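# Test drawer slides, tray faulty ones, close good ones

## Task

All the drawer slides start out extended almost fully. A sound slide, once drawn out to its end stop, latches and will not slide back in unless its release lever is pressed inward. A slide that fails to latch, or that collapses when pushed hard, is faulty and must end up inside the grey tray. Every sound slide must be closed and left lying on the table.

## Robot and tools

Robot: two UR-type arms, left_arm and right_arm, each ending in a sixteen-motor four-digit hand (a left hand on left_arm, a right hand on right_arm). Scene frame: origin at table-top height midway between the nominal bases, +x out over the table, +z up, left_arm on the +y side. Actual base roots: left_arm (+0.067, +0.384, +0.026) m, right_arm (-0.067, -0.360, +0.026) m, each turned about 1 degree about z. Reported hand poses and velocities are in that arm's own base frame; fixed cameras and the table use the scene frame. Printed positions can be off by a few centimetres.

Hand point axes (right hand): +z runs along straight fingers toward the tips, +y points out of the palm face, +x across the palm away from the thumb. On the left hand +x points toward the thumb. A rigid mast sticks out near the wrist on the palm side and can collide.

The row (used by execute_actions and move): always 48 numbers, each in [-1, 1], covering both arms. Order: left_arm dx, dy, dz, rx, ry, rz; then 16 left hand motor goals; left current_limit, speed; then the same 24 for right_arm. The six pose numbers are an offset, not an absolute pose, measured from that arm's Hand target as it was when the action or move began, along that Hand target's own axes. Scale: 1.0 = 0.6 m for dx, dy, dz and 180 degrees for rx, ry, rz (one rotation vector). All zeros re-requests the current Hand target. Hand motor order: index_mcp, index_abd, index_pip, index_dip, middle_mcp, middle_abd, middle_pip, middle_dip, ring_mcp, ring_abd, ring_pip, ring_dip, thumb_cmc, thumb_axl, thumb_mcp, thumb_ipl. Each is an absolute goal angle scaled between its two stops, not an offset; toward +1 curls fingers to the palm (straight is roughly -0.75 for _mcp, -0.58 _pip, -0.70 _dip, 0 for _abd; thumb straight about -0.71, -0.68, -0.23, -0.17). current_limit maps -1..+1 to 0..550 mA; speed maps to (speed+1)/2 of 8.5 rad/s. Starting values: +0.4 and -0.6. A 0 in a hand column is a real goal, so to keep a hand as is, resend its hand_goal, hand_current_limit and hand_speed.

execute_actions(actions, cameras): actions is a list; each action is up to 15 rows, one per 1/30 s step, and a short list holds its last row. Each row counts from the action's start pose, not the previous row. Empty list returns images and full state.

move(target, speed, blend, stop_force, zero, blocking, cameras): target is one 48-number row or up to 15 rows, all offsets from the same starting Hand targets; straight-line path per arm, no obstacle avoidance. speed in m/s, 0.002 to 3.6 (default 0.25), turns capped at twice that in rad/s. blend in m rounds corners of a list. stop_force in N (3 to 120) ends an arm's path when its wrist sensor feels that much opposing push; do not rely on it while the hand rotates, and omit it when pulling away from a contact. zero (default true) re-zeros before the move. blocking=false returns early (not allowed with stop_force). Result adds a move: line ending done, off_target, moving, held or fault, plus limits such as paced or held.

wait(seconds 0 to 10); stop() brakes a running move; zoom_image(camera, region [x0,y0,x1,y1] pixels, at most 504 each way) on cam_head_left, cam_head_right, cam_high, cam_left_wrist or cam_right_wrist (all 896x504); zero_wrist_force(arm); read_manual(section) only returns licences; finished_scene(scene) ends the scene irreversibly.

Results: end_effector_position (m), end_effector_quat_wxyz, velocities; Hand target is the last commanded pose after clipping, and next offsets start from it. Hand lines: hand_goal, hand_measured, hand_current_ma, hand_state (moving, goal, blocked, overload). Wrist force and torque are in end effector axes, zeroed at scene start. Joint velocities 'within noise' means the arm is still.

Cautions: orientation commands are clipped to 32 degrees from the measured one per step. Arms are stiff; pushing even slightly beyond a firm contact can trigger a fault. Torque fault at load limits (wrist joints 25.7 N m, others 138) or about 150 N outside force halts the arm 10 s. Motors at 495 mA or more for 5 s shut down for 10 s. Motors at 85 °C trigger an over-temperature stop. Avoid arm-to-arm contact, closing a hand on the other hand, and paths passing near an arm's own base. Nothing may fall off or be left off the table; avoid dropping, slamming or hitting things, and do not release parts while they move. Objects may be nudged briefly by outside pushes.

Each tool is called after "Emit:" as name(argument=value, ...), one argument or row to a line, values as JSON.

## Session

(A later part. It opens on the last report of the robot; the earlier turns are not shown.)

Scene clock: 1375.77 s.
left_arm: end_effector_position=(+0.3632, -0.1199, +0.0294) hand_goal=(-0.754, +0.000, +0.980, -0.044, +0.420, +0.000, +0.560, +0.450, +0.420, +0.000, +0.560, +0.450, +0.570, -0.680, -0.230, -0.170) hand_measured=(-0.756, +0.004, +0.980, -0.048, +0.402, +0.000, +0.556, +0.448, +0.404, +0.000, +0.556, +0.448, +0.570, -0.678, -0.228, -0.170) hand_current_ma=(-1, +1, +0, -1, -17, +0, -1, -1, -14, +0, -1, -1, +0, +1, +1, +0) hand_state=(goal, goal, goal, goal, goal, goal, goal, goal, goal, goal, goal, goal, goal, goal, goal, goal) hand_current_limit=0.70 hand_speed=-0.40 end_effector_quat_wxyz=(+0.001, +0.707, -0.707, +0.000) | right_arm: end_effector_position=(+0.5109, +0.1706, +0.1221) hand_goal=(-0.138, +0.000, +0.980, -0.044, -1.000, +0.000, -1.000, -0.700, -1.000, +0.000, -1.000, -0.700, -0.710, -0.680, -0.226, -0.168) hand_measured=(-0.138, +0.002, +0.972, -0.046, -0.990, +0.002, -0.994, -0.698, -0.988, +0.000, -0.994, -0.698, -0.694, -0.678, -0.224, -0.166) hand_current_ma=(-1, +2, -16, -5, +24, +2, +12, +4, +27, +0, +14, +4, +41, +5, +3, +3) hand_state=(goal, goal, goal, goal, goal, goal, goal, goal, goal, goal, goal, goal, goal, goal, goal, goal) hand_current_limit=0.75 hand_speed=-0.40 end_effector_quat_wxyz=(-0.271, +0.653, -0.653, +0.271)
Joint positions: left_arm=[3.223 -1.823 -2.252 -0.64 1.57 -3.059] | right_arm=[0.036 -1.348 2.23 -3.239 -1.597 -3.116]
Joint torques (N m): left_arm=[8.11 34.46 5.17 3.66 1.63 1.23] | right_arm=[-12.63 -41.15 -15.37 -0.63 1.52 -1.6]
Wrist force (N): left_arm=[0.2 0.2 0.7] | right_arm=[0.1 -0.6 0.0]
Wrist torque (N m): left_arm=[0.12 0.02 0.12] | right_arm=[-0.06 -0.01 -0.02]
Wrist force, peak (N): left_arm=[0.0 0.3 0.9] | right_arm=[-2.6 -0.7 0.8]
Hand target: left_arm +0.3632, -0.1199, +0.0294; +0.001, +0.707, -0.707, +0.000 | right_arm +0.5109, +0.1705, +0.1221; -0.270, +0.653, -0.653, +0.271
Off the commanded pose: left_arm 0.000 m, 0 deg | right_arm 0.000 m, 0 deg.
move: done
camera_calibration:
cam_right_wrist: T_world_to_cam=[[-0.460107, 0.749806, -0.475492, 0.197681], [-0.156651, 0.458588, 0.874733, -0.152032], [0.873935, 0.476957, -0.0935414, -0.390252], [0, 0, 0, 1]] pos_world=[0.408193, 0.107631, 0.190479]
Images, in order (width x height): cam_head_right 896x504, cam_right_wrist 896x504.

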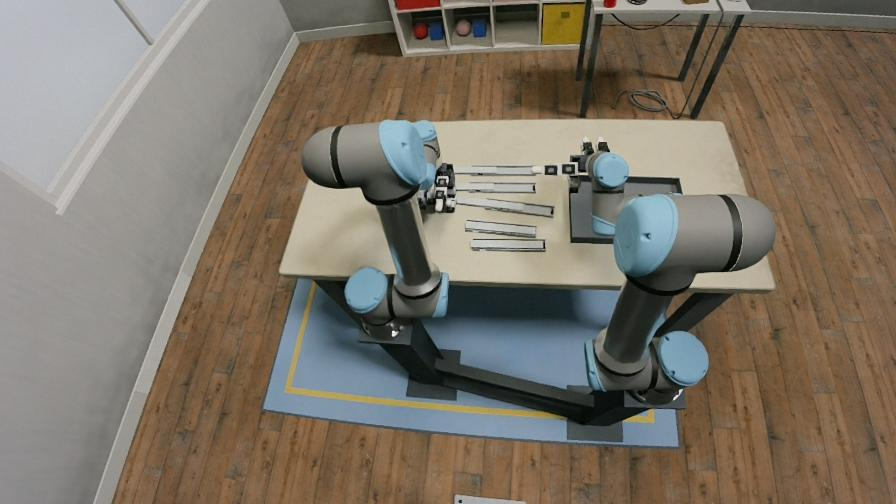

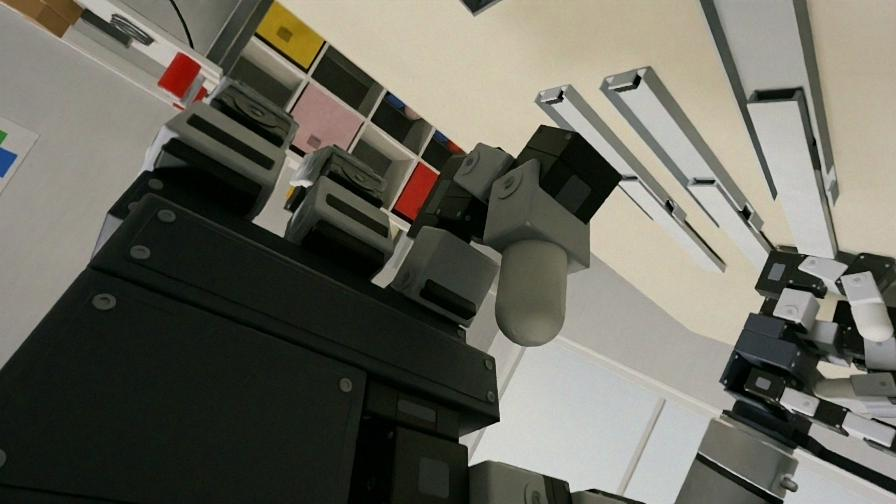

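Emit:
move(
  target=[
    [0,0,0,0,0,0,-0.753,0,0.98,-0.043,0.42,0,0.56,0.45,0.42,0,0.56,0.45,0.571,-0.68,-0.23,-0.17,0.7,-0.4,-0.0373,0.0079,-0.0079,0,0,0,-0.137,0,0.98,-0.043,-1,0,-1,-0.7,-1,0,-1,-0.7,-0.71,-0.68,-0.226,-0.168,0.75,-0.4],
    [0,0,0,0,0,0,-0.753,0,0.98,-0.043,0.42,0,0.56,0.45,0.42,0,0.56,0.45,0.571,-0.68,-0.23,-0.17,0.7,-0.4,-0.0373,0.17,0.1543,0,0,0,-0.137,0,0.98,-0.043,-1,0,-1,-0.7,-1,0,-1,-0.7,-0.71,-0.68,-0.226,-0.168,0.75,-0.4],
  ],
  speed=0.2,
  blend=0.01,
  cameras=["cam_right_wrist"],
)

Emit:
move(
  target=[0.2083,0.0183,0,0,0,0,-0.753,0,0.98,-0.043,0.42,0,0.56,0.45,0.42,0,0.56,0.45,0.571,-0.68,-0.23,-0.17,0.7,-0.4,0,0,0,0,0,0,-0.137,0,0.98,-0.043,-1,0,-1,-0.7,-1,0,-1,-0.7,-0.71,-0.68,-0.226,-0.168,0.75,-0.4],
  speed=0.05,
  stop_force=13,
  cameras=["cam_head_right"],
)

Emit:
zoom_image(
  camera="cam_head_right",
  region=[420, 150, 620, 290],
)

Scene clock: 1413.30 s.
left_arm: end_effector_position=(+0.3632, -0.1199, +0.0294) hand_goal=(-0.754, +0.000, +0.980, -0.044, +0.420, +0.000, +0.560, +0.450, +0.420, +0.000, +0.560, +0.450, +0.570, -0.680, -0.230, -0.170) hand_measured=(-0.756, +0.004, +0.980, -0.048, +0.402, +0.000, +0.556, +0.448, +0.404, +0.000, +0.556, +0.448, +0.570, -0.678, -0.228, -0.170) hand_current_ma=(-1, +1, +0, -1, -17, +0, -1, -1, -14, +0, -1, -1, +0, +1, +1, +0) hand_state=(goal, goal, goal, goal, goal, goal, goal, goal, goal, goal, goal, goal, goal, goal, goal, goal) hand_current_limit=0.70 hand_speed=-0.40 end_effector_quat_wxyz=(+0.001, +0.707, -0.707, +0.000) | right_arm: end_effector_position=(+0.5044, +0.1928, -0.0154) hand_goal=(-0.138, +0.000, +0.980, -0.044, -1.000, +0.000, -1.000, -0.700, -1.000, +0.000, -1.000, -0.700, -0.710, -0.680, -0.226, -0.168) hand_measured=(-0.138, +0.002, +0.972, -0.046, -0.992, +0.000, -0.994, -0.698, -0.988, +0.000, -0.994, -0.698, -0.696, -0.678, -0.224, -0.166) hand_current_ma=(-1, +2, -15, -5, +17, +0, +12, +4, +27, +0, +14, +4, +36, +5, +3, +3) hand_state=(goal, goal, goal, goal, goal, goal, goal, goal, goal, goal, goal, goal, goal, goal, goal, goal) hand_current_limit=0.75 hand_speed=-0.40 end_effector_quat_wxyz=(-0.270, +0.653, -0.653, +0.271) end_effector_velocity=(+0.000, +0.000, +0.000) end_effector_angular_velocity=(-0.001, -0.002, +0.001)
Joint positions: left_arm=[3.223 -1.823 -2.252 -0.64 1.57 -3.059] | right_arm=[0.09 -0.974 2.27 -3.651 -1.636 -3.078]
Joint velocities: left_arm=[within noise] | right_arm=[0 0.002 0 -0.005 0 -0.001]
Joint torques (N m): left_arm=[8.76 35.43 6.65 3.5 1.65 0.54] | right_arm=[11 -24.59 2.21 -5.44 -1.01 2.6]
Wrist force (N): left_arm=[0.3 0.0 0.4] | right_arm=[0.1 -0.6 -0.2]
Wrist torque (N m): left_arm=[0.12 0.00 0.13] | right_arm=[-0.03 -0.01 0.08]
Wrist force, peak (N): left_arm=[0.3 0.3 0.9] | right_arm=[-1.8 -1.8 -1.8]
Hand target: left_arm +0.3632, -0.1199, +0.0294; +0.001, +0.707, -0.707, +0.000 | right_arm +0.5043, +0.1928, -0.0155; -0.270, +0.653, -0.653, +0.271
Off the commanded pose: left_arm 0.000 m, 0 deg | right_arm 0.000 m, 0 deg.
move: done
camera_calibration:
cam_right_wrist: T_world_to_cam=[[-0.460137, 0.749749, -0.475553, 0.11266], [-0.156609, 0.458685, 0.874689, -0.0431156], [0.873926, 0.476953, -0.0936406, -0.408051], [0, 0, 0, 1]] pos_world=[0.401693, 0.129931, 0.0530784]
Images, in order (width x height): cam_right_wrist 896x504.

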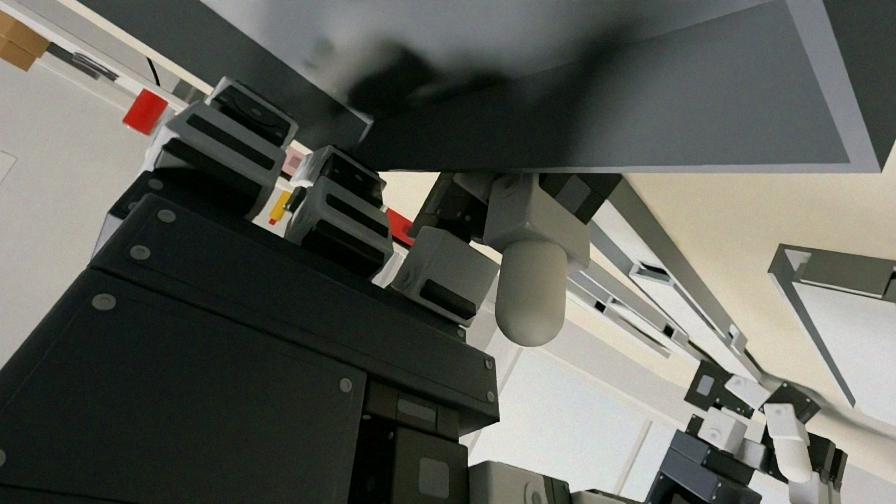

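Scene clock: 1416.73 s.
left_arm: end_effector_position=(+0.3532, -0.2329, +0.0295) hand_goal=(-0.754, +0.000, +0.980, -0.044, +0.420, +0.000, +0.560, +0.450, +0.420, +0.000, +0.560, +0.450, +0.570, -0.680, -0.230, -0.170) hand_measured=(-0.762, +0.028, +0.982, -0.048, +0.402, +0.000, +0.556, +0.448, +0.404, +0.000, +0.556, +0.448, +0.570, -0.678, -0.228, -0.170) hand_current_ma=(-5, +25, +0, -1, -17, +0, -1, -1, -14, +0, -1, -1, +0, +1, +1, +0) hand_state=(goal, blocked, goal, goal, goal, goal, goal, goal, goal, goal, goal, goal, goal, goal, goal, goal) hand_current_limit=0.70 hand_speed=-0.40 end_effector_quat_wxyz=(+0.001, +0.707, -0.707, +0.000) | right_arm: end_effector_position=(+0.5042, +0.1928, -0.0155) hand_goal=(-0.138, +0.000, +0.980, -0.044, -1.000, +0.000, -1.000, -0.700, -1.000, +0.000, -1.000, -0.700, -0.710, -0.680, -0.226, -0.168) hand_measured=(-0.122, +0.050, +0.974, -0.046, -0.992, +0.000, -0.994, -0.698, -0.988, +0.000, -0.994, -0.698, -0.696, -0.678, -0.224, -0.166) hand_current_ma=(+42, +134, -12, -5, +17, +0, +12, +4, +27, +0, +14, +4, +36, +5, +3, +3) hand_state=(goal, blocked, goal, goal, goal, goal, goal, goal, goal, goal, goal, goal, goal, goal, goal, goal) hand_current_limit=0.75 hand_speed=-0.40 end_effector_quat_wxyz=(-0.270, +0.653, -0.653, +0.271)
Joint positions: left_arm=[2.972 -1.873 -2.176 -0.665 1.57 -3.31] | right_arm=[0.09 -0.974 2.271 -3.651 -1.636 -3.078]
Joint torques (N m): left_arm=[-9.66 30.47 21.45 4.56 -2.68 -2.13] | right_arm=[12.21 -25.95 -3.39 -2.55 1.3 2.29]
Wrist force (N): left_arm=[-5.3 -0.6 -0.8] | right_arm=[5.4 -0.6 -2.0]
Wrist torque (N m): left_arm=[0.26 -0.13 -0.23] | right_arm=[0.08 -0.10 0.14]
Wrist force, peak (N): left_arm=[-16.0 -2.8 -12.0] | right_arm=[15.6 -1.2 -4.1]
Hand target: left_arm +0.3532, -0.2329, +0.0295; +0.001, +0.707, -0.707, +0.000 (not the last commanded pose) | right_arm +0.5043, +0.1928, -0.0155; -0.270, +0.653, -0.653, +0.271
Off the commanded pose: left_arm 0.012 m, 0 deg | right_arm 0.000 m, 0 deg.
move: contact (left_arm)
Images, in order (width x height): cam_head_right 896x504.

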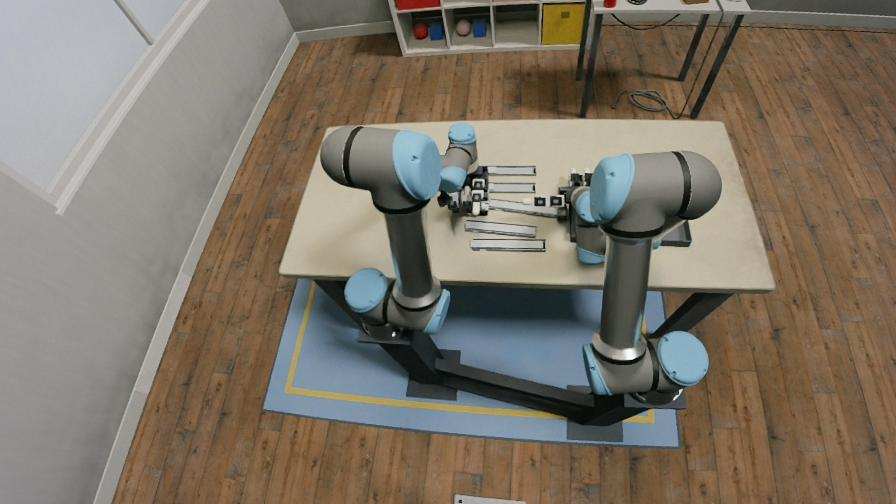

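Scaled by 2.520 from the camera's 896x504 image, which has a finer 1280x720 frame.

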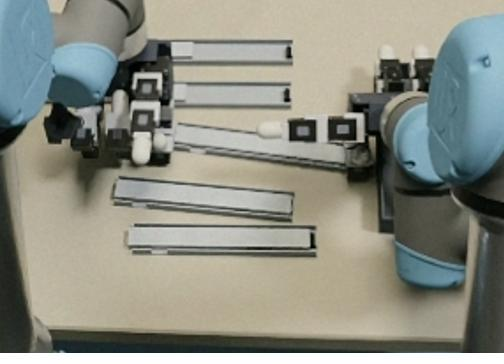

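Emit:
move(
  target=[
    [-0.02,0,0,0,0,0,-0.753,0,0.98,-0.043,0.42,0,0.56,0.45,0.42,0,0.56,0.45,0.571,-0.68,-0.23,-0.17,0.7,-0.4,0.0333,0,0,0,0,0,-0.137,0,0.98,-0.043,-1,0,-1,-0.7,-1,0,-1,-0.7,-0.71,-0.68,-0.226,-0.168,0.75,-0.4],
    [-0.1,0,-0.15,0,0,0,-0.753,0,0.98,-0.043,0.42,0,0.56,0.45,0.42,0,0.56,0.45,0.571,-0.68,-0.23,-0.17,0.7,-0.4,0.0333,-0.1414,-0.1414,0,0,0,-0.137,0,0.98,-0.043,-1,0,-1,-0.7,-1,0,-1,-0.7,-0.71,-0.68,-0.226,-0.168,0.75,-0.4],
  ],
  speed=0.2,
  blend=0.01,
  cameras=["cam_head_right","cam_left_wrist"],
)

Emit:
zoom_image(
  camera="cam_head_right",
  region=[420, 150, 620, 290],
)

Scene clock: 1428.80 s.
left_arm: end_effector_position=(+0.3534, -0.1729, +0.1195) hand_goal=(-0.754, +0.000, +0.980, -0.044, +0.420, +0.000, +0.560, +0.450, +0.420, +0.000, +0.560, +0.450, +0.570, -0.680, -0.230, -0.170) hand_measured=(-0.758, +0.004, +0.980, -0.048, +0.402, +0.000, +0.556, +0.448, +0.404, +0.000, +0.556, +0.448, +0.570, -0.678, -0.228, -0.170) hand_current_ma=(-2, +1, +0, -1, -17, +0, -1, -1, -14, +0, -1, -1, +0, +1, +1, +0) hand_state=(goal, goal, goal, goal, goal, goal, goal, goal, goal, goal, goal, goal, goal, goal, goal, goal) hand_current_limit=0.70 hand_speed=-0.40 end_effector_quat_wxyz=(+0.001, +0.707, -0.707, +0.000) | right_arm: end_effector_position=(+0.5043, +0.1729, +0.1045) hand_goal=(-0.138, +0.000, +0.980, -0.044, -1.000, +0.000, -1.000, -0.700, -1.000, +0.000, -1.000, -0.700, -0.710, -0.680, -0.226, -0.168) hand_measured=(-0.136, +0.002, +0.974, -0.046, -0.990, +0.000, -0.994, -0.698, -0.988, +0.000, -0.994, -0.698, -0.696, -0.678, -0.224, -0.166) hand_current_ma=(+2, +4, -13, -5, +21, +0, +12, +4, +27, +0, +14, +4, +34, +5, +4, +3) hand_state=(goal, goal, goal, goal, goal, goal, goal, goal, goal, goal, goal, goal, goal, goal, goal, goal) hand_current_limit=0.75 hand_speed=-0.40 end_effector_quat_wxyz=(-0.270, +0.653, -0.653, +0.271) end_effector_velocity=(-0.001, +0.000, +0.000) end_effector_angular_velocity=(+0.000, +0.004, -0.001)
Joint positions: left_arm=[3.103 -1.647 -2.145 -0.923 1.57 -3.179] | right_arm=[0.042 -1.316 2.259 -3.299 -1.601 -3.112]
Joint velocities: left_arm=[within noise] | right_arm=[-0.001 -0.002 0 0.006 0 0]
Joint torques (N m): left_arm=[4.55 31.23 13.92 0.64 -1.61 -0.61] | right_arm=[-9.79 -40.64 -0.49 -0.23 1.2 -2.45]
Wrist force (N): left_arm=[-0.1 0.3 0.3] | right_arm=[0.1 -0.7 -0.1]
Wrist torque (N m): left_arm=[0.16 0.05 0.24] | right_arm=[-0.07 -0.02 -0.01]
Wrist force, peak (N): left_arm=[-5.5 -1.1 -1.0] | right_arm=[5.6 -0.6 -1.9]
Hand target: left_arm +0.3534, -0.1729, +0.1195; +0.001, +0.707, -0.707, +0.000 | right_arm +0.5042, +0.1729, +0.1045; -0.270, +0.653, -0.653, +0.271
Off the commanded pose: left_arm 0.000 m, 0 deg | right_arm 0.000 m, 0 deg.
move: done
camera_calibration:
cam_left_wrist: T_world_to_cam=[[0.607042, 0.794446, -0.0188531, -0.102276], [0.550254, -0.4031, 0.731253, -0.399312], [0.573341, -0.454276, -0.681846, -0.0774822], [0, 0, 0, 1]] pos_world=[0.326233, -0.114908, 0.237239]
Images, in order (width x height): cam_head_right 896x504, cam_left_wrist 896x504.

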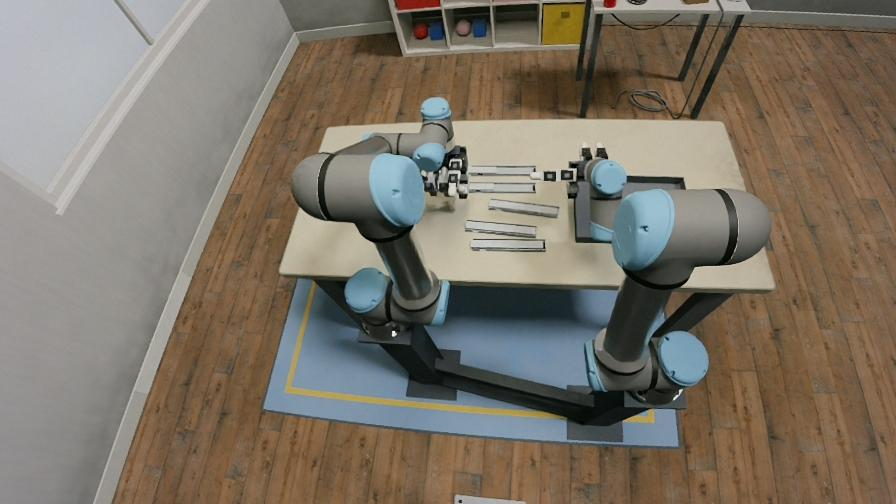

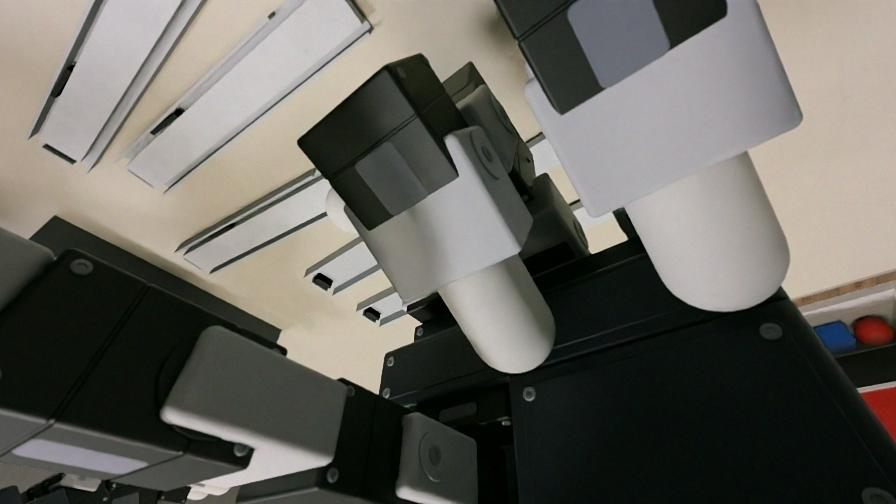

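Scaled by 2.520 from the camera's 896x504 image, which has a finer 1280x720 frame.

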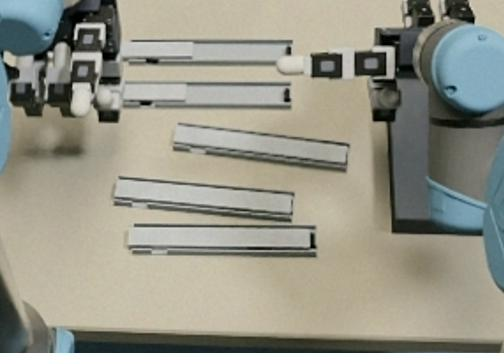

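Emit:
move(
  target=[
    [-0.2548,-0.1358,0,0,0,0,-0.753,0,0.98,-0.043,0.42,0,0.56,0.45,0.42,0,0.56,0.45,0.571,-0.68,-0.23,-0.17,0.7,-0.4,-0.116,-0.1198,0.1198,0,0,0,-0.137,0,0.98,-0.043,-1,0,-1,-0.7,-1,0,-1,-0.7,-0.71,-0.68,-0.226,-0.168,0.75,-0.4],
    [-0.2548,-0.1358,0.15,0,0,0,-0.753,0,0.98,-0.043,0.42,0,0.56,0.45,0.42,0,0.56,0.45,0.571,-0.68,-0.23,-0.17,0.7,-0.4,-0.116,0.0215,0.2612,0,0,0,-0.137,0,0.98,-0.043,-1,0,-1,-0.7,-1,0,-1,-0.7,-0.71,-0.68,-0.226,-0.168,0.75,-0.4],
  ],
  speed=0.2,
  blend=0.005,
  cameras=["cam_head_right","cam_left_wrist","cam_right_wrist"],
)

Emit:
zoom_image(
  camera="cam_head_right",
  region=[420, 150, 620, 290],
)

Scene clock: 1456.87 s.
left_arm: end_effector_position=(+0.4348, -0.0201, +0.0293) hand_goal=(-0.754, +0.000, +0.980, -0.044, +0.420, +0.000, +0.560, +0.450, +0.420, +0.000, +0.560, +0.450, +0.570, -0.680, -0.230, -0.170) hand_measured=(-0.756, -0.002, +0.980, -0.048, +0.402, +0.000, +0.556, +0.448, +0.404, +0.000, +0.556, +0.448, +0.570, -0.678, -0.226, -0.170) hand_current_ma=(-1, +0, +0, -1, -17, +0, -1, -1, -14, +0, -1, -1, +0, +1, +1, +0) hand_state=(goal, goal, goal, goal, goal, goal, goal, goal, goal, goal, goal, goal, goal, goal, goal, goal) hand_current_limit=0.70 hand_speed=-0.40 end_effector_quat_wxyz=(+0.001, +0.707, -0.707, +0.000) | right_arm: end_effector_position=(+0.6061, +0.2424, -0.0153) hand_goal=(-0.138, +0.000, +0.980, -0.044, -1.000, +0.000, -1.000, -0.700, -1.000, +0.000, -1.000, -0.700, -0.710, -0.680, -0.226, -0.168) hand_measured=(-0.138, +0.002, +0.974, -0.046, -0.990, +0.000, -0.994, -0.698, -0.988, +0.000, -0.994, -0.698, -0.696, -0.678, -0.224, -0.166) hand_current_ma=(+1, +4, -13, -5, +22, +0, +12, +4, +27, +0, +14, +4, +31, +5, +4, +3) hand_state=(goal, goal, goal, goal, goal, goal, goal, goal, goal, goal, goal, goal, goal, goal, goal, goal) hand_current_limit=0.75 hand_speed=-0.40 end_effector_quat_wxyz=(-0.270, +0.653, -0.653, +0.271)
Joint positions: left_arm=[3.406 -1.935 -2.08 -0.699 1.571 -2.876] | right_arm=[0.167 -0.856 1.939 -3.433 -1.689 -3.023]
Joint torques (N m): left_arm=[0.94 26.46 19.32 3.73 -1.37 1.47] | right_arm=[3.19 -33.26 -7.21 -4.94 -0.01 -1]
Wrist force (N): left_arm=[0.1 -0.2 -1.2] | right_arm=[0.0 -0.5 -0.1]
Wrist torque (N m): left_arm=[0.24 0.06 0.26] | right_arm=[-0.03 -0.01 0.02]
Wrist force, peak (N): left_arm=[1.7 1.3 0.2] | right_arm=[-0.6 -2.9 -0.3]
Hand target: left_arm +0.4349, -0.0202, +0.0293; +0.001, +0.707, -0.707, +0.000 | right_arm +0.6060, +0.2424, -0.0155; -0.270, +0.653, -0.653, +0.271
Off the commanded pose: left_arm 0.000 m, 0 deg | right_arm 0.000 m, 0 deg.
move: done
camera_calibration:
cam_left_wrist: T_world_to_cam=[[0.607045, 0.794437, -0.019137, -0.274801], [0.550459, -0.403004, 0.731151, -0.316678], [0.573142, -0.454376, -0.681947, -0.116198], [0, 0, 0, 1]] pos_world=[0.407733, 0.0378921, 0.14704]
cam_right_wrist: T_world_to_cam=[[-0.460144, 0.74977, -0.475512, 0.122341], [-0.156588, 0.458651, 0.874711, -0.0498989], [0.873926, 0.476953, -0.0936405, -0.520538], [0, 0, 0, 1]] pos_world=[0.503393, 0.179431, 0.0530784]
Images, in order (width x height): cam_head_right 896x504, cam_left_wrist 896x504, cam_right_wrist 896x504.

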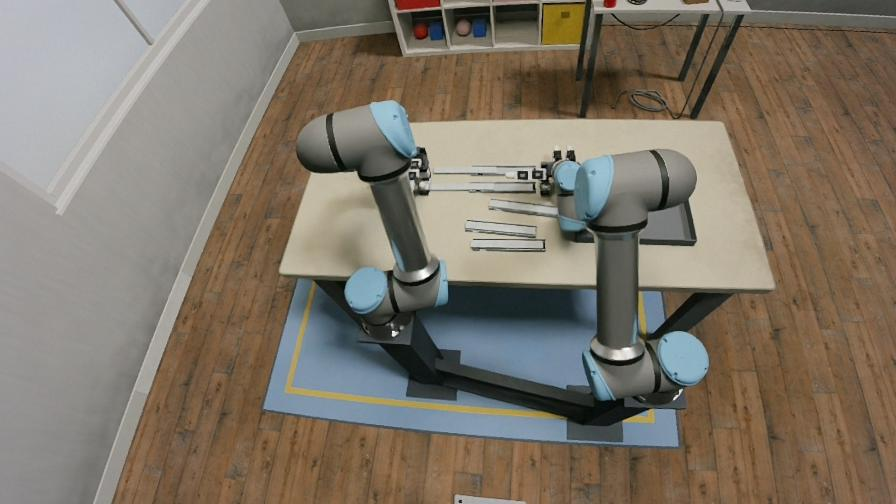

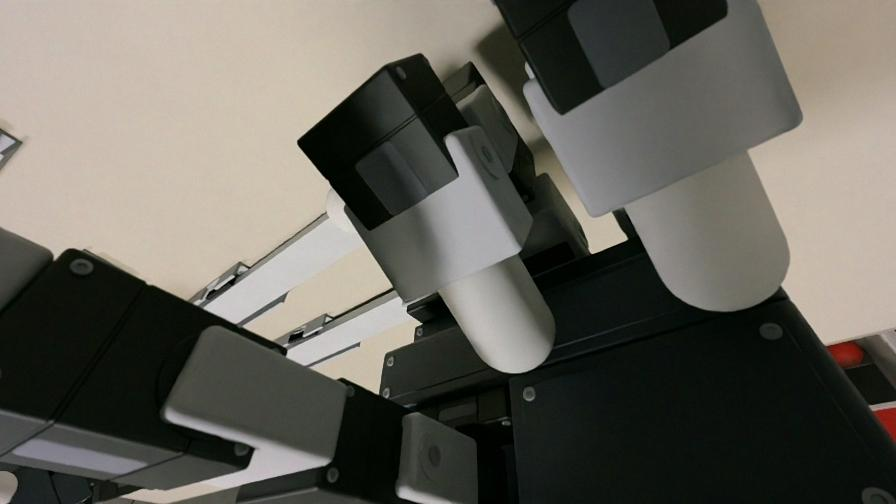

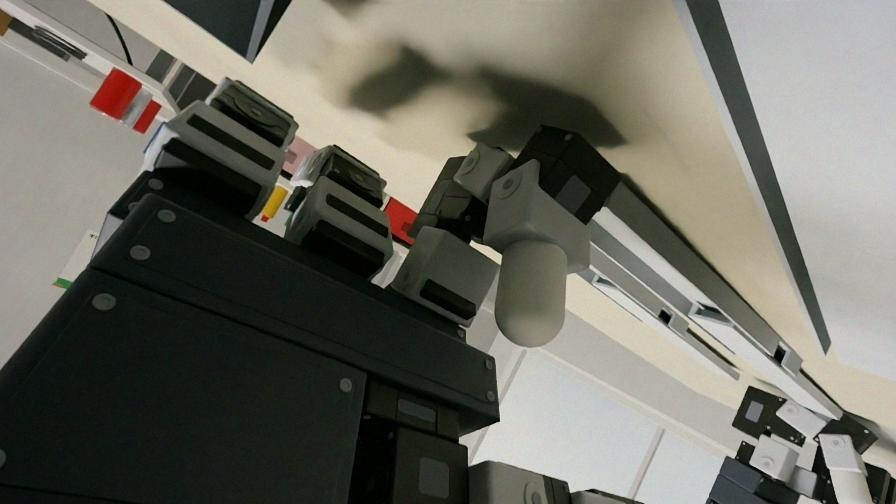

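Scaled by 2.520 from the camera's 896x504 image, which has a finer 1280x720 frame.

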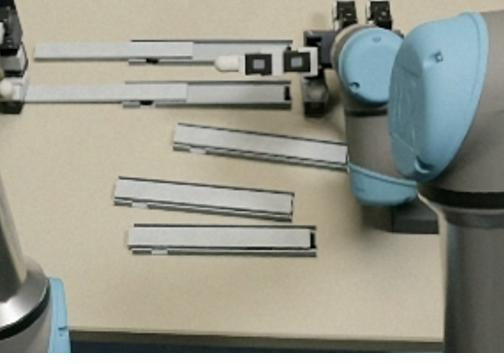

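Emit:
move(
  target=[0.1,0,0,0,0,0,-0.753,0,0.98,-0.043,0.42,0,0.56,0.45,0.42,0,0.56,0.45,0.571,-0.68,-0.23,-0.17,0.7,-0.4,0,0,0,0,0,0,-0.137,0,0.98,-0.043,-1,0,-1,-0.7,-1,0,-1,-0.7,-0.71,-0.68,-0.226,-0.168,0.75,-0.4],
  speed=0.03,
  stop_force=10,
  cameras=["cam_head_right"],
)

Emit:
zoom_image(
  camera="cam_head_right",
  region=[420, 150, 620, 290],
)

Scene clock: 1467.13 s.
left_arm: end_effector_position=(+0.4348, -0.0802, +0.0293) hand_goal=(-0.754, +0.000, +0.980, -0.044, +0.420, +0.000, +0.560, +0.450, +0.420, +0.000, +0.560, +0.450, +0.570, -0.680, -0.230, -0.170) hand_measured=(-0.756, -0.012, +0.980, -0.048, +0.402, +0.000, +0.556, +0.448, +0.404, +0.000, +0.556, +0.448, +0.570, -0.678, -0.226, -0.170) hand_current_ma=(+0, -7, +0, -1, -17, +0, -1, -1, -14, +0, -1, -1, +0, +1, +1, +0) hand_state=(goal, goal, goal, goal, goal, goal, goal, goal, goal, goal, goal, goal, goal, goal, goal, goal) hand_current_limit=0.70 hand_speed=-0.40 end_effector_quat_wxyz=(+0.001, +0.707, -0.707, +0.000) | right_arm: end_effector_position=(+0.6060, +0.2424, -0.0155) hand_goal=(-0.138, +0.000, +0.980, -0.044, -1.000, +0.000, -1.000, -0.700, -1.000, +0.000, -1.000, -0.700, -0.710, -0.680, -0.226, -0.168) hand_measured=(-0.138, +0.002, +0.974, -0.046, -0.990, +0.000, -0.994, -0.698, -0.988, +0.000, -0.994, -0.698, -0.696, -0.678, -0.224, -0.166) hand_current_ma=(+1, +4, -13, -5, +22, +0, +12, +4, +27, +0, +14, +4, +31, +5, +4, +3) hand_state=(goal, goal, goal, goal, goal, goal, goal, goal, goal, goal, goal, goal, goal, goal, goal, goal) hand_current_limit=0.75 hand_speed=-0.40 end_effector_quat_wxyz=(-0.270, +0.653, -0.653, +0.271)
Joint positions: left_arm=[3.289 -1.941 -2.071 -0.702 1.57 -2.993] | right_arm=[0.167 -0.856 1.94 -3.433 -1.689 -3.023]
Joint torques (N m): left_arm=[8.97 38.78 6.14 1.38 -0.29 2.46] | right_arm=[10.79 -33.38 2.69 -5.44 -1.32 1.65]
Wrist force (N): left_arm=[0.7 -0.3 -3.5] | right_arm=[0.0 -0.6 0.1]
Wrist torque (N m): left_arm=[0.39 0.17 0.18] | right_arm=[-0.04 -0.01 0.02]
Wrist force, peak (N): left_arm=[-0.8 -0.3 -3.9] | right_arm=[0.1 -0.8 0.1]
Hand target: left_arm +0.4348, -0.0802, +0.0293; +0.001, +0.707, -0.707, +0.000 | right_arm +0.6060, +0.2424, -0.0155; -0.270, +0.653, -0.653, +0.271
Off the commanded pose: left_arm 0.000 m, 0 deg | right_arm 0.000 m, 0 deg.
move: done
Images, in order (width x height): cam_head_right 896x504.

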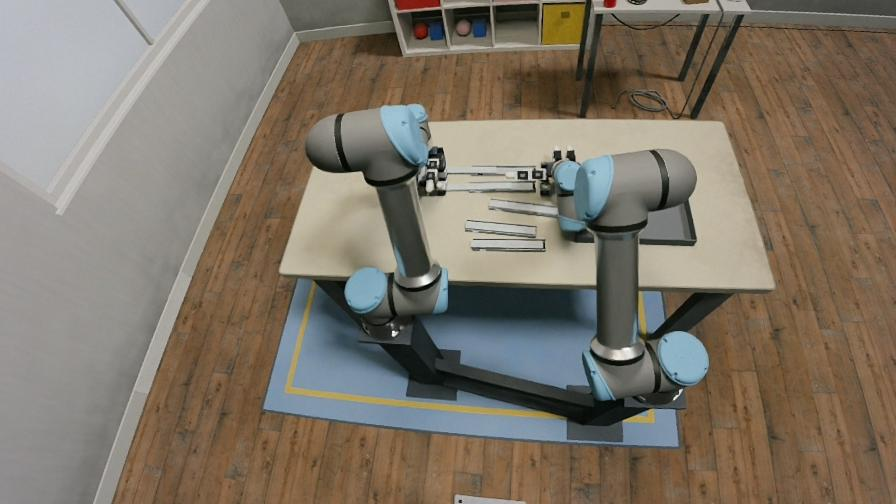

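Scaled by 2.520 from the camera's 896x504 image, which has a finer 1280x720 frame.

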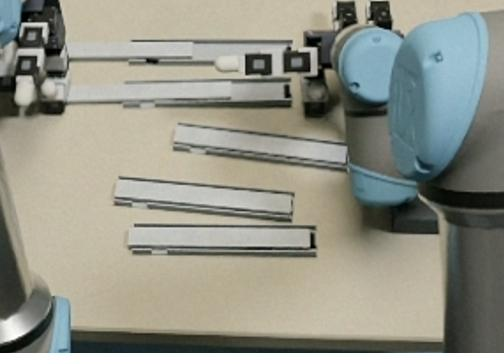

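Emit:
execute_actions(
  actions=[],
  cameras=["cam_left_wrist","cam_head_right"],
)

Emit:
zoom_image(
  camera="cam_left_wrist",
  region=[100, 150, 440, 400],
)

Emit:
zoom_image(
  camera="cam_head_right",
  region=[430, 155, 550, 225],
)

Scene clock: 1478.60 s.
left_arm: end_effector_position=(+0.4348, -0.0802, +0.0293) hand_goal=(-0.754, +0.000, +0.980, -0.044, +0.420, +0.000, +0.560, +0.450, +0.420, +0.000, +0.560, +0.450, +0.570, -0.680, -0.230, -0.170) hand_measured=(-0.756, -0.012, +0.980, -0.048, +0.402, +0.000, +0.556, +0.448, +0.404, +0.000, +0.556, +0.448, +0.570, -0.678, -0.226, -0.170) hand_current_ma=(+0, -7, +0, -1, -17, +0, -1, -1, -14, +0, -1, -1, +0, +1, +1, +0) hand_state=(goal, goal, goal, goal, goal, goal, goal, goal, goal, goal, goal, goal, goal, goal, goal, goal) hand_current_limit=0.70 hand_speed=-0.40 end_effector_quat_wxyz=(+0.001, +0.707, -0.707, +0.000) | right_arm: end_effector_position=(+0.6060, +0.2424, -0.0155) hand_goal=(-0.138, +0.000, +0.980, -0.044, -1.000, +0.000, -1.000, -0.700, -1.000, +0.000, -1.000, -0.700, -0.710, -0.680, -0.226, -0.168) hand_measured=(-0.138, +0.002, +0.974, -0.046, -0.990, +0.000, -0.994, -0.698, -0.988, +0.000, -0.994, -0.698, -0.696, -0.678, -0.224, -0.166) hand_current_ma=(+1, +4, -13, -5, +22, +0, +12, +4, +27, +0, +14, +4, +31, +5, +4, +3) hand_state=(goal, goal, goal, goal, goal, goal, goal, goal, goal, goal, goal, goal, goal, goal, goal, goal) hand_current_limit=0.75 hand_speed=-0.40 end_effector_quat_wxyz=(-0.270, +0.653, -0.653, +0.271)
Joint positions: left_arm=[3.289 -1.941 -2.071 -0.702 1.571 -2.993] | right_arm=[0.167 -0.856 1.94 -3.433 -1.689 -3.023]
Joint velocities: within noise
Joint torques (N m): left_arm=[8.71 39.53 5.38 3.21 1.98 2.31] | right_arm=[10.75 -33.02 1.61 -5.21 -1.03 1.77]
Wrist force (N): left_arm=[0.5 -0.3 -3.8] | right_arm=[0.2 -0.5 -0.1]
Wrist torque (N m): left_arm=[0.42 0.19 0.16] | right_arm=[-0.03 -0.03 0.04]
Wrist force, peak (N): left_arm=[0.9 -0.3 -4.0] | right_arm=[-0.1 -0.7 -0.3]
Hand target: left_arm +0.4348, -0.0802, +0.0293; +0.001, +0.707, -0.707, +0.000 | right_arm +0.6060, +0.2424, -0.0155; -0.270, +0.653, -0.653, +0.271
Off the commanded pose: left_arm 0.000 m, 0 deg | right_arm 0.000 m, 0 deg.
camera_calibration:
cam_left_wrist: T_world_to_cam=[[0.607089, 0.794407, -0.0189931, -0.227035], [0.550299, -0.403059, 0.731242, -0.340792], [0.573248, -0.454381, -0.681854, -0.143506], [0, 0, 0, 1]] pos_world=[0.407633, -0.0222078, 0.147039]
Images, in order (width x height): cam_head_right 896x504, cam_left_wrist 896x504.

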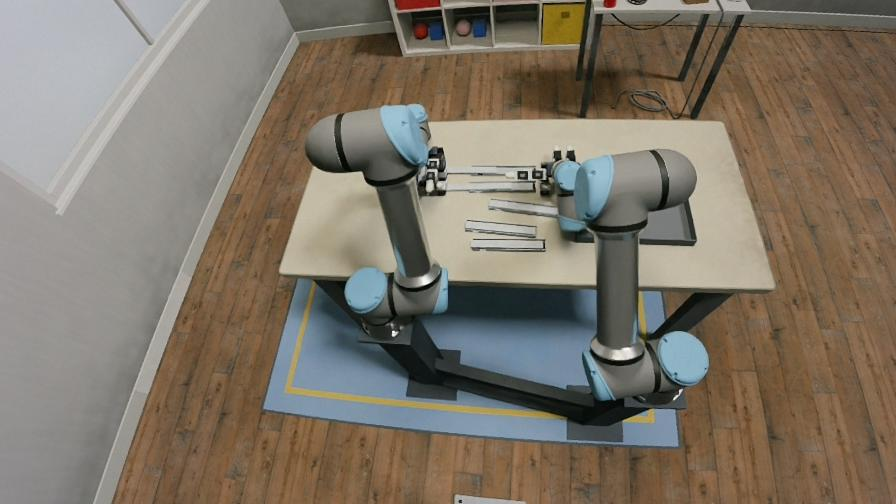

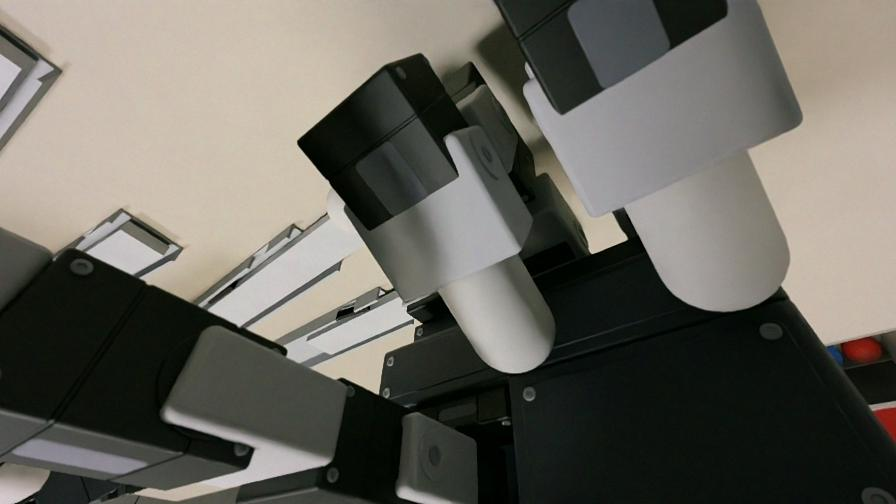

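Scaled by 1.482 from the camera's 896x504 image, which has a finer 1280x720 frame.

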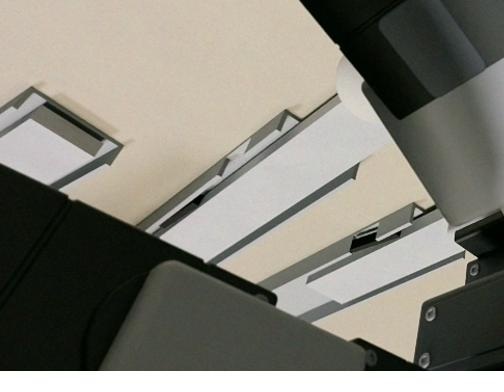

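Scaled by 4.200 from the camera's 896x504 image, which has a finer 1280x720 frame.

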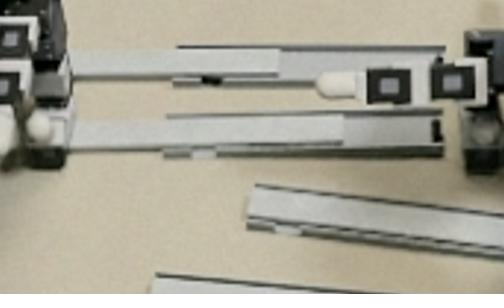

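Emit:
move(
  target=[
    [-0.03,0,0,0,0,0,-0.753,0,0.98,-0.043,0.42,0,0.56,0.45,0.42,0,0.56,0.45,0.571,-0.68,-0.23,-0.17,0.7,-0.4,0.0333,-0.0236,-0.0236,0,0,0,-0.137,0,0.98,-0.043,-1,0,-1,-0.7,-1,0,-1,-0.7,-0.71,-0.68,-0.226,-0.168,0.75,-0.4],
    [-0.1,0,0,0,0,0,-0.753,0,0.98,-0.043,0.42,0,0.56,0.45,0.42,0,0.56,0.45,0.571,-0.68,-0.23,-0.17,0.7,-0.4,0.0333,-0.1656,-0.1656,0,0,0,-0.137,0,0.98,-0.043,-1,0,-1,-0.7,-1,0,-1,-0.7,-0.71,-0.68,-0.226,-0.168,0.75,-0.4],
  ],
  speed=0.25,
  blend=0.01,
)

Emit:
move(
  target=[0,0,0,0,0,0,-0.753,0,0.98,-0.043,0.42,0,0.56,0.45,0.42,0,0.56,0.45,0.571,-0.68,-0.23,-0.17,0.7,-0.4,-0.1892,-0.1462,0.158,0.1389,0.0090,-0.0142,-1,0,-1,-0.7,-1,0,-1,-0.7,-1,0,-1,-0.7,0.571,0.401,-0.226,-0.168,0.8,-0.4],
  speed=0.3,
  cameras=["cam_head_right"],
)

Emit:
zoom_image(
  camera="cam_head_right",
  region=[420, 150, 620, 290],
)

Scene clock: 1509.47 s.
left_arm: end_effector_position=(+0.4349, -0.0202, +0.0293) hand_goal=(-0.754, +0.000, +0.980, -0.044, +0.420, +0.000, +0.560, +0.450, +0.420, +0.000, +0.560, +0.450, +0.570, -0.680, -0.230, -0.170) hand_measured=(-0.756, -0.004, +0.980, -0.048, +0.402, +0.000, +0.556, +0.448, +0.404, +0.000, +0.556, +0.448, +0.570, -0.678, -0.226, -0.170) hand_current_ma=(+0, -1, +0, -1, -17, +0, -1, -1, -14, +0, -1, -1, +0, +1, +1, +0) hand_state=(goal, goal, goal, goal, goal, goal, goal, goal, goal, goal, goal, goal, goal, goal, goal, goal) hand_current_limit=0.70 hand_speed=-0.40 end_effector_quat_wxyz=(+0.001, +0.707, -0.707, +0.000) | right_arm: end_effector_position=(+0.6060, +0.2225, +0.1250) hand_goal=(-0.138, +0.000, +0.980, -0.044, -1.000, +0.000, -1.000, -0.700, -1.000, +0.000, -1.000, -0.700, -0.710, -0.680, -0.226, -0.168) hand_measured=(-0.138, +0.002, +0.974, -0.046, -0.990, +0.000, -0.994, -0.698, -0.988, +0.000, -0.994, -0.698, -0.696, -0.678, -0.224, -0.166) hand_current_ma=(+1, +4, -13, -5, +23, +0, +12, +4, +27, +0, +14, +4, +31, +5, +4, +3) hand_state=(goal, goal, goal, goal, goal, goal, goal, goal, goal, goal, goal, goal, goal, goal, goal, goal) hand_current_limit=0.75 hand_speed=-0.40 end_effector_quat_wxyz=(-0.270, +0.653, -0.653, +0.271)
Joint positions: left_arm=[3.406 -1.935 -2.08 -0.699 1.571 -2.877] | right_arm=[0.129 -1.151 1.922 -3.124 -1.663 -3.05]
Joint torques (N m): left_arm=[4.24 26.94 23.62 3 -1.62 -0.65] | right_arm=[-9.23 -52.15 -4.66 -0.21 1.22 -1.68]
Wrist force (N): left_arm=[0.2 -0.2 0.4] | right_arm=[0.2 -0.4 0.0]
Wrist torque (N m): left_arm=[0.09 0.02 0.27] | right_arm=[-0.03 -0.02 -0.02]
Wrist force, peak (N): left_arm=[2.2 -0.6 -3.6] | right_arm=[-0.2 -2.6 -1.7]
Hand target: left_arm +0.4349, -0.0202, +0.0293; +0.001, +0.707, -0.707, +0.000 | right_arm +0.6059, +0.2225, +0.1250; -0.270, +0.653, -0.653, +0.271
Off the commanded pose: left_arm 0.000 m, 0 deg | right_arm 0.000 m, 0 deg.
move: done

Scene clock: 1510.73 s.
left_arm: end_effector_position=(+0.4349, -0.0202, +0.0293) hand_goal=(-0.754, +0.000, +0.980, -0.044, +0.420, +0.000, +0.560, +0.450, +0.420, +0.000, +0.560, +0.450, +0.570, -0.680, -0.230, -0.170) hand_measured=(-0.756, -0.004, +0.980, -0.048, +0.402, +0.000, +0.556, +0.448, +0.404, +0.000, +0.556, +0.448, +0.570, -0.678, -0.226, -0.170) hand_current_ma=(+0, -1, +0, -1, -17, +0, -1, -1, -14, +0, -1, -1, +0, +1, +1, +0) hand_state=(goal, goal, goal, goal, goal, goal, goal, goal, goal, goal, goal, goal, goal, goal, goal, goal) hand_current_limit=0.70 hand_speed=-0.40 end_effector_quat_wxyz=(+0.001, +0.707, -0.707, +0.000) | right_arm: end_effector_position=(+0.7349, +0.3359, +0.1199) hand_goal=(-1.000, +0.000, -1.000, -0.700, -1.000, +0.000, -1.000, -0.700, -1.000, +0.000, -1.000, -0.700, +0.570, +0.400, -0.226, -0.168) hand_measured=(-0.980, +0.002, -0.992, -0.698, -0.990, +0.000, -0.994, -0.698, -0.988, +0.000, -0.994, -0.698, +0.568, +0.398, -0.224, -0.166) hand_current_ma=(+54, +3, +16, +4, +23, +0, +12, +4, +27, +0, +14, +4, -4, -5, +3, +3) hand_state=(goal, goal, goal, goal, goal, goal, goal, goal, goal, goal, goal, goal, goal, goal, goal, goal) hand_current_limit=0.80 hand_speed=-0.40 end_effector_quat_wxyz=(-0.390, +0.590, -0.568, +0.421)
Joint positions: left_arm=[3.406 -1.935 -2.08 -0.699 1.571 -2.876] | right_arm=[0.319 -0.773 1.543 -3.544 -1.889 -3.078]
Joint torques (N m): left_arm=[7.74 26.83 23.52 1.19 -1.43 2.13] | right_arm=[-2.07 -39.8 -31.02 -4.53 -1.15 1.25]
Wrist force (N): left_arm=[0.3 -0.2 0.5] | right_arm=[0.1 -0.5 0.0]
Wrist torque (N m): left_arm=[0.09 0.01 0.27] | right_arm=[-0.07 0.01 0.08]
Wrist force, peak (N): left_arm=[0.6 0.0 0.5] | right_arm=[-1.9 -0.6 0.6]
Hand target: left_arm +0.4349, -0.0202, +0.0293; +0.001, +0.707, -0.707, +0.000 | right_arm +0.7350, +0.3360, +0.1200; -0.390, +0.590, -0.568, +0.421
Off the commanded pose: left_arm 0.000 m, 0 deg | right_arm 0.000 m, 0 deg.
move: done
Images, in order (width x height): cam_head_right 896x504.

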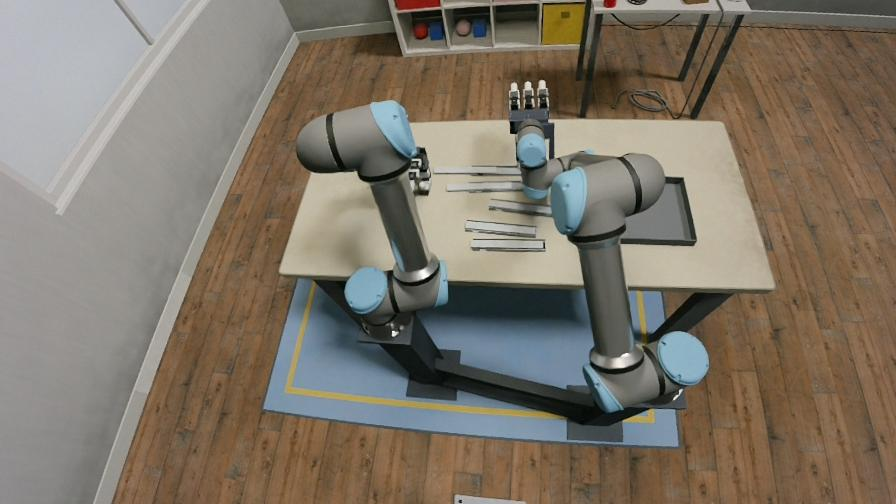

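Scaled by 2.520 from the camera's 896x504 image, which has a finer 1280x720 frame.

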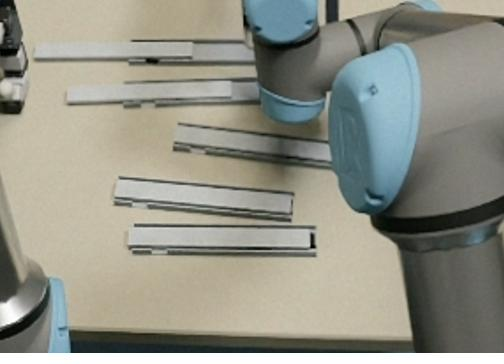

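Emit:
move(
  target=[0,0,0,0,0,0,-0.753,0,0.98,-0.043,0.42,0,0.56,0.45,0.42,0,0.56,0.45,0.571,-0.68,-0.23,-0.17,0.7,-0.4,-0.0094,0.169,0.0615,0,0,0,-1,0,-1,-0.7,-1,0,-1,-0.7,-1,0,-1,-0.7,0.571,0.401,-0.226,-0.168,0.8,-0.4],
  speed=0.1,
  stop_force=8,
  cameras=[],
)

Emit:
move(
  target=[0,0,0,0,0,0,-0.753,0,0.98,-0.043,0.42,0,0.56,0.45,0.42,0,0.56,0.45,0.571,-0.68,-0.23,-0.17,0.7,-0.4,-0.1531,-0.0075,-0.0028,0,0,0,-1,0,-1,-0.7,-1,0,-1,-0.7,-1,0,-1,-0.7,0.571,0.401,-0.226,-0.168,0.8,-0.4],
  speed=0.03,
  stop_force=3,
  cameras=["cam_head_right","cam_left_wrist"],
)

Emit:
zoom_image(
  camera="cam_head_right",
  region=[420, 150, 620, 290],
)

Scene clock: 1522.43 s.
left_arm: end_effector_position=(+0.4349, -0.0202, +0.0293) hand_goal=(-0.754, +0.000, +0.980, -0.044, +0.420, +0.000, +0.560, +0.450, +0.420, +0.000, +0.560, +0.450, +0.570, -0.680, -0.230, -0.170) hand_measured=(-0.756, -0.004, +0.980, -0.048, +0.402, +0.000, +0.556, +0.448, +0.404, +0.000, +0.556, +0.448, +0.570, -0.678, -0.226, -0.170) hand_current_ma=(+0, -1, +0, -1, -17, +0, -1, -1, -14, +0, -1, -1, +0, +1, +1, +0) hand_state=(goal, goal, goal, goal, goal, goal, goal, goal, goal, goal, goal, goal, goal, goal, goal, goal) hand_current_limit=0.70 hand_speed=-0.40 end_effector_quat_wxyz=(+0.001, +0.707, -0.707, +0.000) | right_arm: end_effector_position=(+0.7351, +0.3359, +0.0119) hand_goal=(-1.000, +0.000, -1.000, -0.700, -1.000, +0.000, -1.000, -0.700, -1.000, +0.000, -1.000, -0.700, +0.570, +0.400, -0.226, -0.168) hand_measured=(-0.982, +0.002, -0.994, -0.698, -0.990, +0.000, -0.994, -0.698, -0.988, +0.000, -0.994, -0.698, +0.570, +0.398, -0.224, -0.166) hand_current_ma=(+50, +3, +14, +4, +26, +0, +11, +4, +29, +0, +13, +4, -1, -5, +3, +3) hand_state=(goal, goal, goal, goal, goal, goal, goal, goal, goal, goal, goal, goal, goal, goal, goal, goal) hand_current_limit=0.80 hand_speed=-0.40 end_effector_quat_wxyz=(-0.390, +0.590, -0.568, +0.421)
Joint positions: left_arm=[3.406 -1.935 -2.08 -0.699 1.571 -2.876] | right_arm=[0.319 -0.581 1.523 -3.717 -1.889 -3.078]
Joint torques (N m): left_arm=[7.78 26.57 22.99 1.02 -1.01 2.17] | right_arm=[-3.97 -55.95 1.36 -4.19 -0.69 -2.45]
Wrist force (N): left_arm=[0.1 0.3 0.3] | right_arm=[0.1 -0.2 0.1]
Wrist torque (N m): left_arm=[0.16 0.02 0.26] | right_arm=[-0.01 0.01 0.07]
Wrist force, peak (N): left_arm=[0.4 -0.2 0.7] | right_arm=[-0.1 -10.3 0.7]
Hand target: left_arm +0.4349, -0.0202, +0.0293; +0.001, +0.707, -0.707, +0.000 | right_arm +0.7351, +0.3359, +0.0119; -0.390, +0.590, -0.568, +0.421
Off the commanded pose: left_arm 0.000 m, 0 deg | right_arm 0.000 m, 0 deg.
move: done
No camera images: "cameras" was empty.

Scene clock: 1526.60 s.
left_arm: end_effector_position=(+0.4349, -0.0202, +0.0293) hand_goal=(-0.754, +0.000, +0.980, -0.044, +0.420, +0.000, +0.560, +0.450, +0.420, +0.000, +0.560, +0.450, +0.570, -0.680, -0.230, -0.170) hand_measured=(-0.756, +0.002, +0.980, -0.048, +0.402, +0.000, +0.556, +0.448, +0.404, +0.000, +0.556, +0.448, +0.570, -0.678, -0.226, -0.170) hand_current_ma=(+0, +0, +0, -1, -17, +0, -1, -1, -14, +0, -1, -1, +0, +1, +1, +0) hand_state=(goal, goal, goal, goal, goal, goal, goal, goal, goal, goal, goal, goal, goal, goal, goal, goal) hand_current_limit=0.70 hand_speed=-0.40 end_effector_quat_wxyz=(+0.001, +0.707, -0.707, +0.000) | right_arm: end_effector_position=(+0.7351, +0.4279, +0.0119) hand_goal=(-1.000, +0.000, -1.000, -0.700, -1.000, +0.000, -1.000, -0.700, -1.000, +0.000, -1.000, -0.700, +0.570, +0.400, -0.226, -0.168) hand_measured=(-0.982, +0.002, -0.994, -0.698, -0.990, +0.000, -0.994, -0.698, -0.988, +0.000, -0.994, -0.698, +0.620, +0.398, -0.198, -0.154) hand_current_ma=(+50, +3, +14, +4, +26, +0, +11, +4, +29, +0, +13, +4, +164, -3, +106, +46) hand_state=(goal, goal, goal, goal, goal, goal, goal, goal, goal, goal, goal, goal, blocked, goal, blocked, goal) hand_current_limit=0.80 hand_speed=-0.40 end_effector_quat_wxyz=(-0.390, +0.590, -0.568, +0.421)
Joint positions: left_arm=[3.406 -1.935 -2.08 -0.699 1.571 -2.876] | right_arm=[0.451 -0.506 1.337 -3.586 -2.011 -3.026]
Joint torques (N m): left_arm=[6.06 26.28 21.97 0.94 -0.68 2.29] | right_arm=[-10.64 -71.78 -1.25 -4.76 1.45 -1.83]
Wrist force (N): left_arm=[-1.0 -0.1 -0.2] | right_arm=[2.0 -0.9 -0.3]
Wrist torque (N m): left_arm=[0.15 -0.07 0.20] | right_arm=[-0.14 -0.19 -0.03]
Wrist force, peak (N): left_arm=[-1.3 -0.2 -0.8] | right_arm=[2.5 -2.1 -0.3]
Hand target: left_arm +0.4349, -0.0202, +0.0293; +0.001, +0.707, -0.707, +0.000 | right_arm +0.7351, +0.4279, +0.0119; -0.390, +0.590, -0.568, +0.421
Off the commanded pose: left_arm 0.000 m, 0 deg | right_arm 0.000 m, 0 deg.
move: done
camera_calibration:
cam_left_wrist: T_world_to_cam=[[0.607089, 0.794407, -0.0189931, -0.27476], [0.550299, -0.403059, 0.731242, -0.316664], [0.573248, -0.454381, -0.681854, -0.1163], [0, 0, 0, 1]] pos_world=[0.407733, 0.0377922, 0.147039]
Images, in order (width x height): cam_head_right 896x504, cam_left_wrist 896x504.

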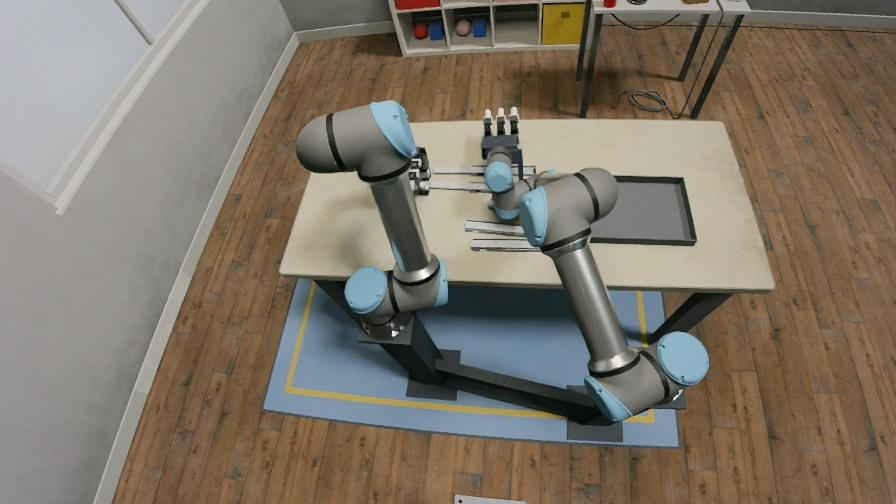

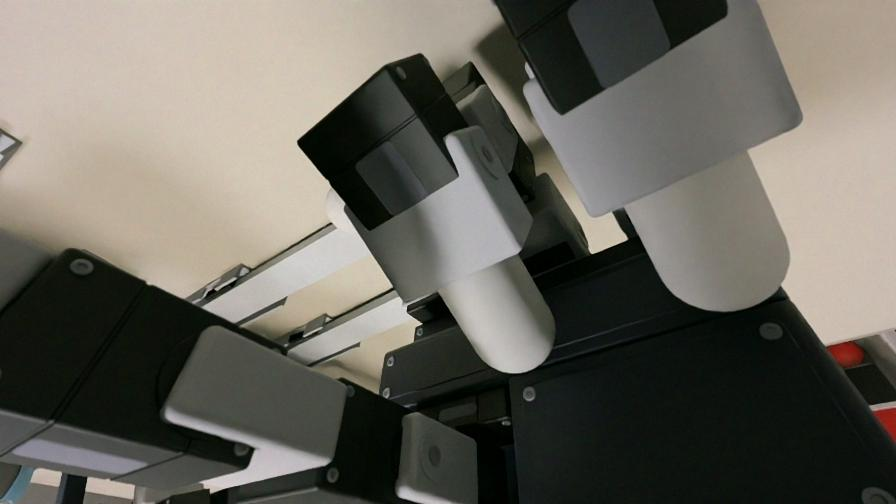

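Scaled by 2.520 from the camera's 896x504 image, which has a finer 1280x720 frame.

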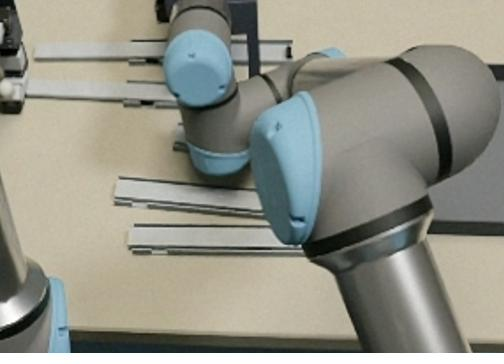

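Emit:
zoom_image(
  camera="cam_head_right",
  region=[415, 155, 515, 215],
)

Emit:
zoom_image(
  camera="cam_left_wrist",
  region=[150, 200, 450, 400],
)

Scaled by 5.040 from the camera's 896x504 image, which has a finer 1280x720 frame.

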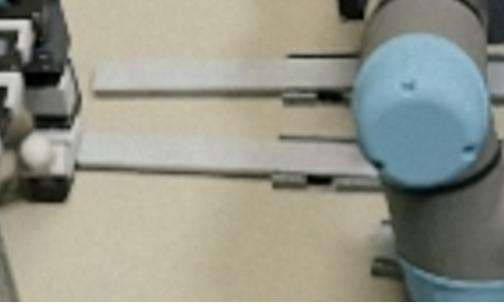

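Scaled by 1.680 from the camera's 896x504 image, which has a finer 1280x720 frame.

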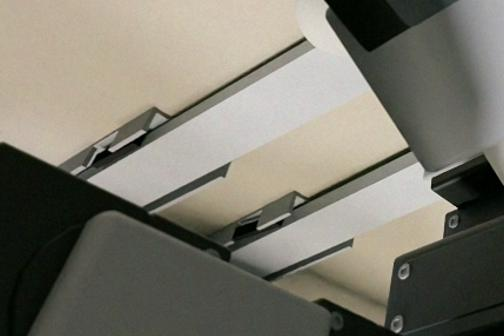

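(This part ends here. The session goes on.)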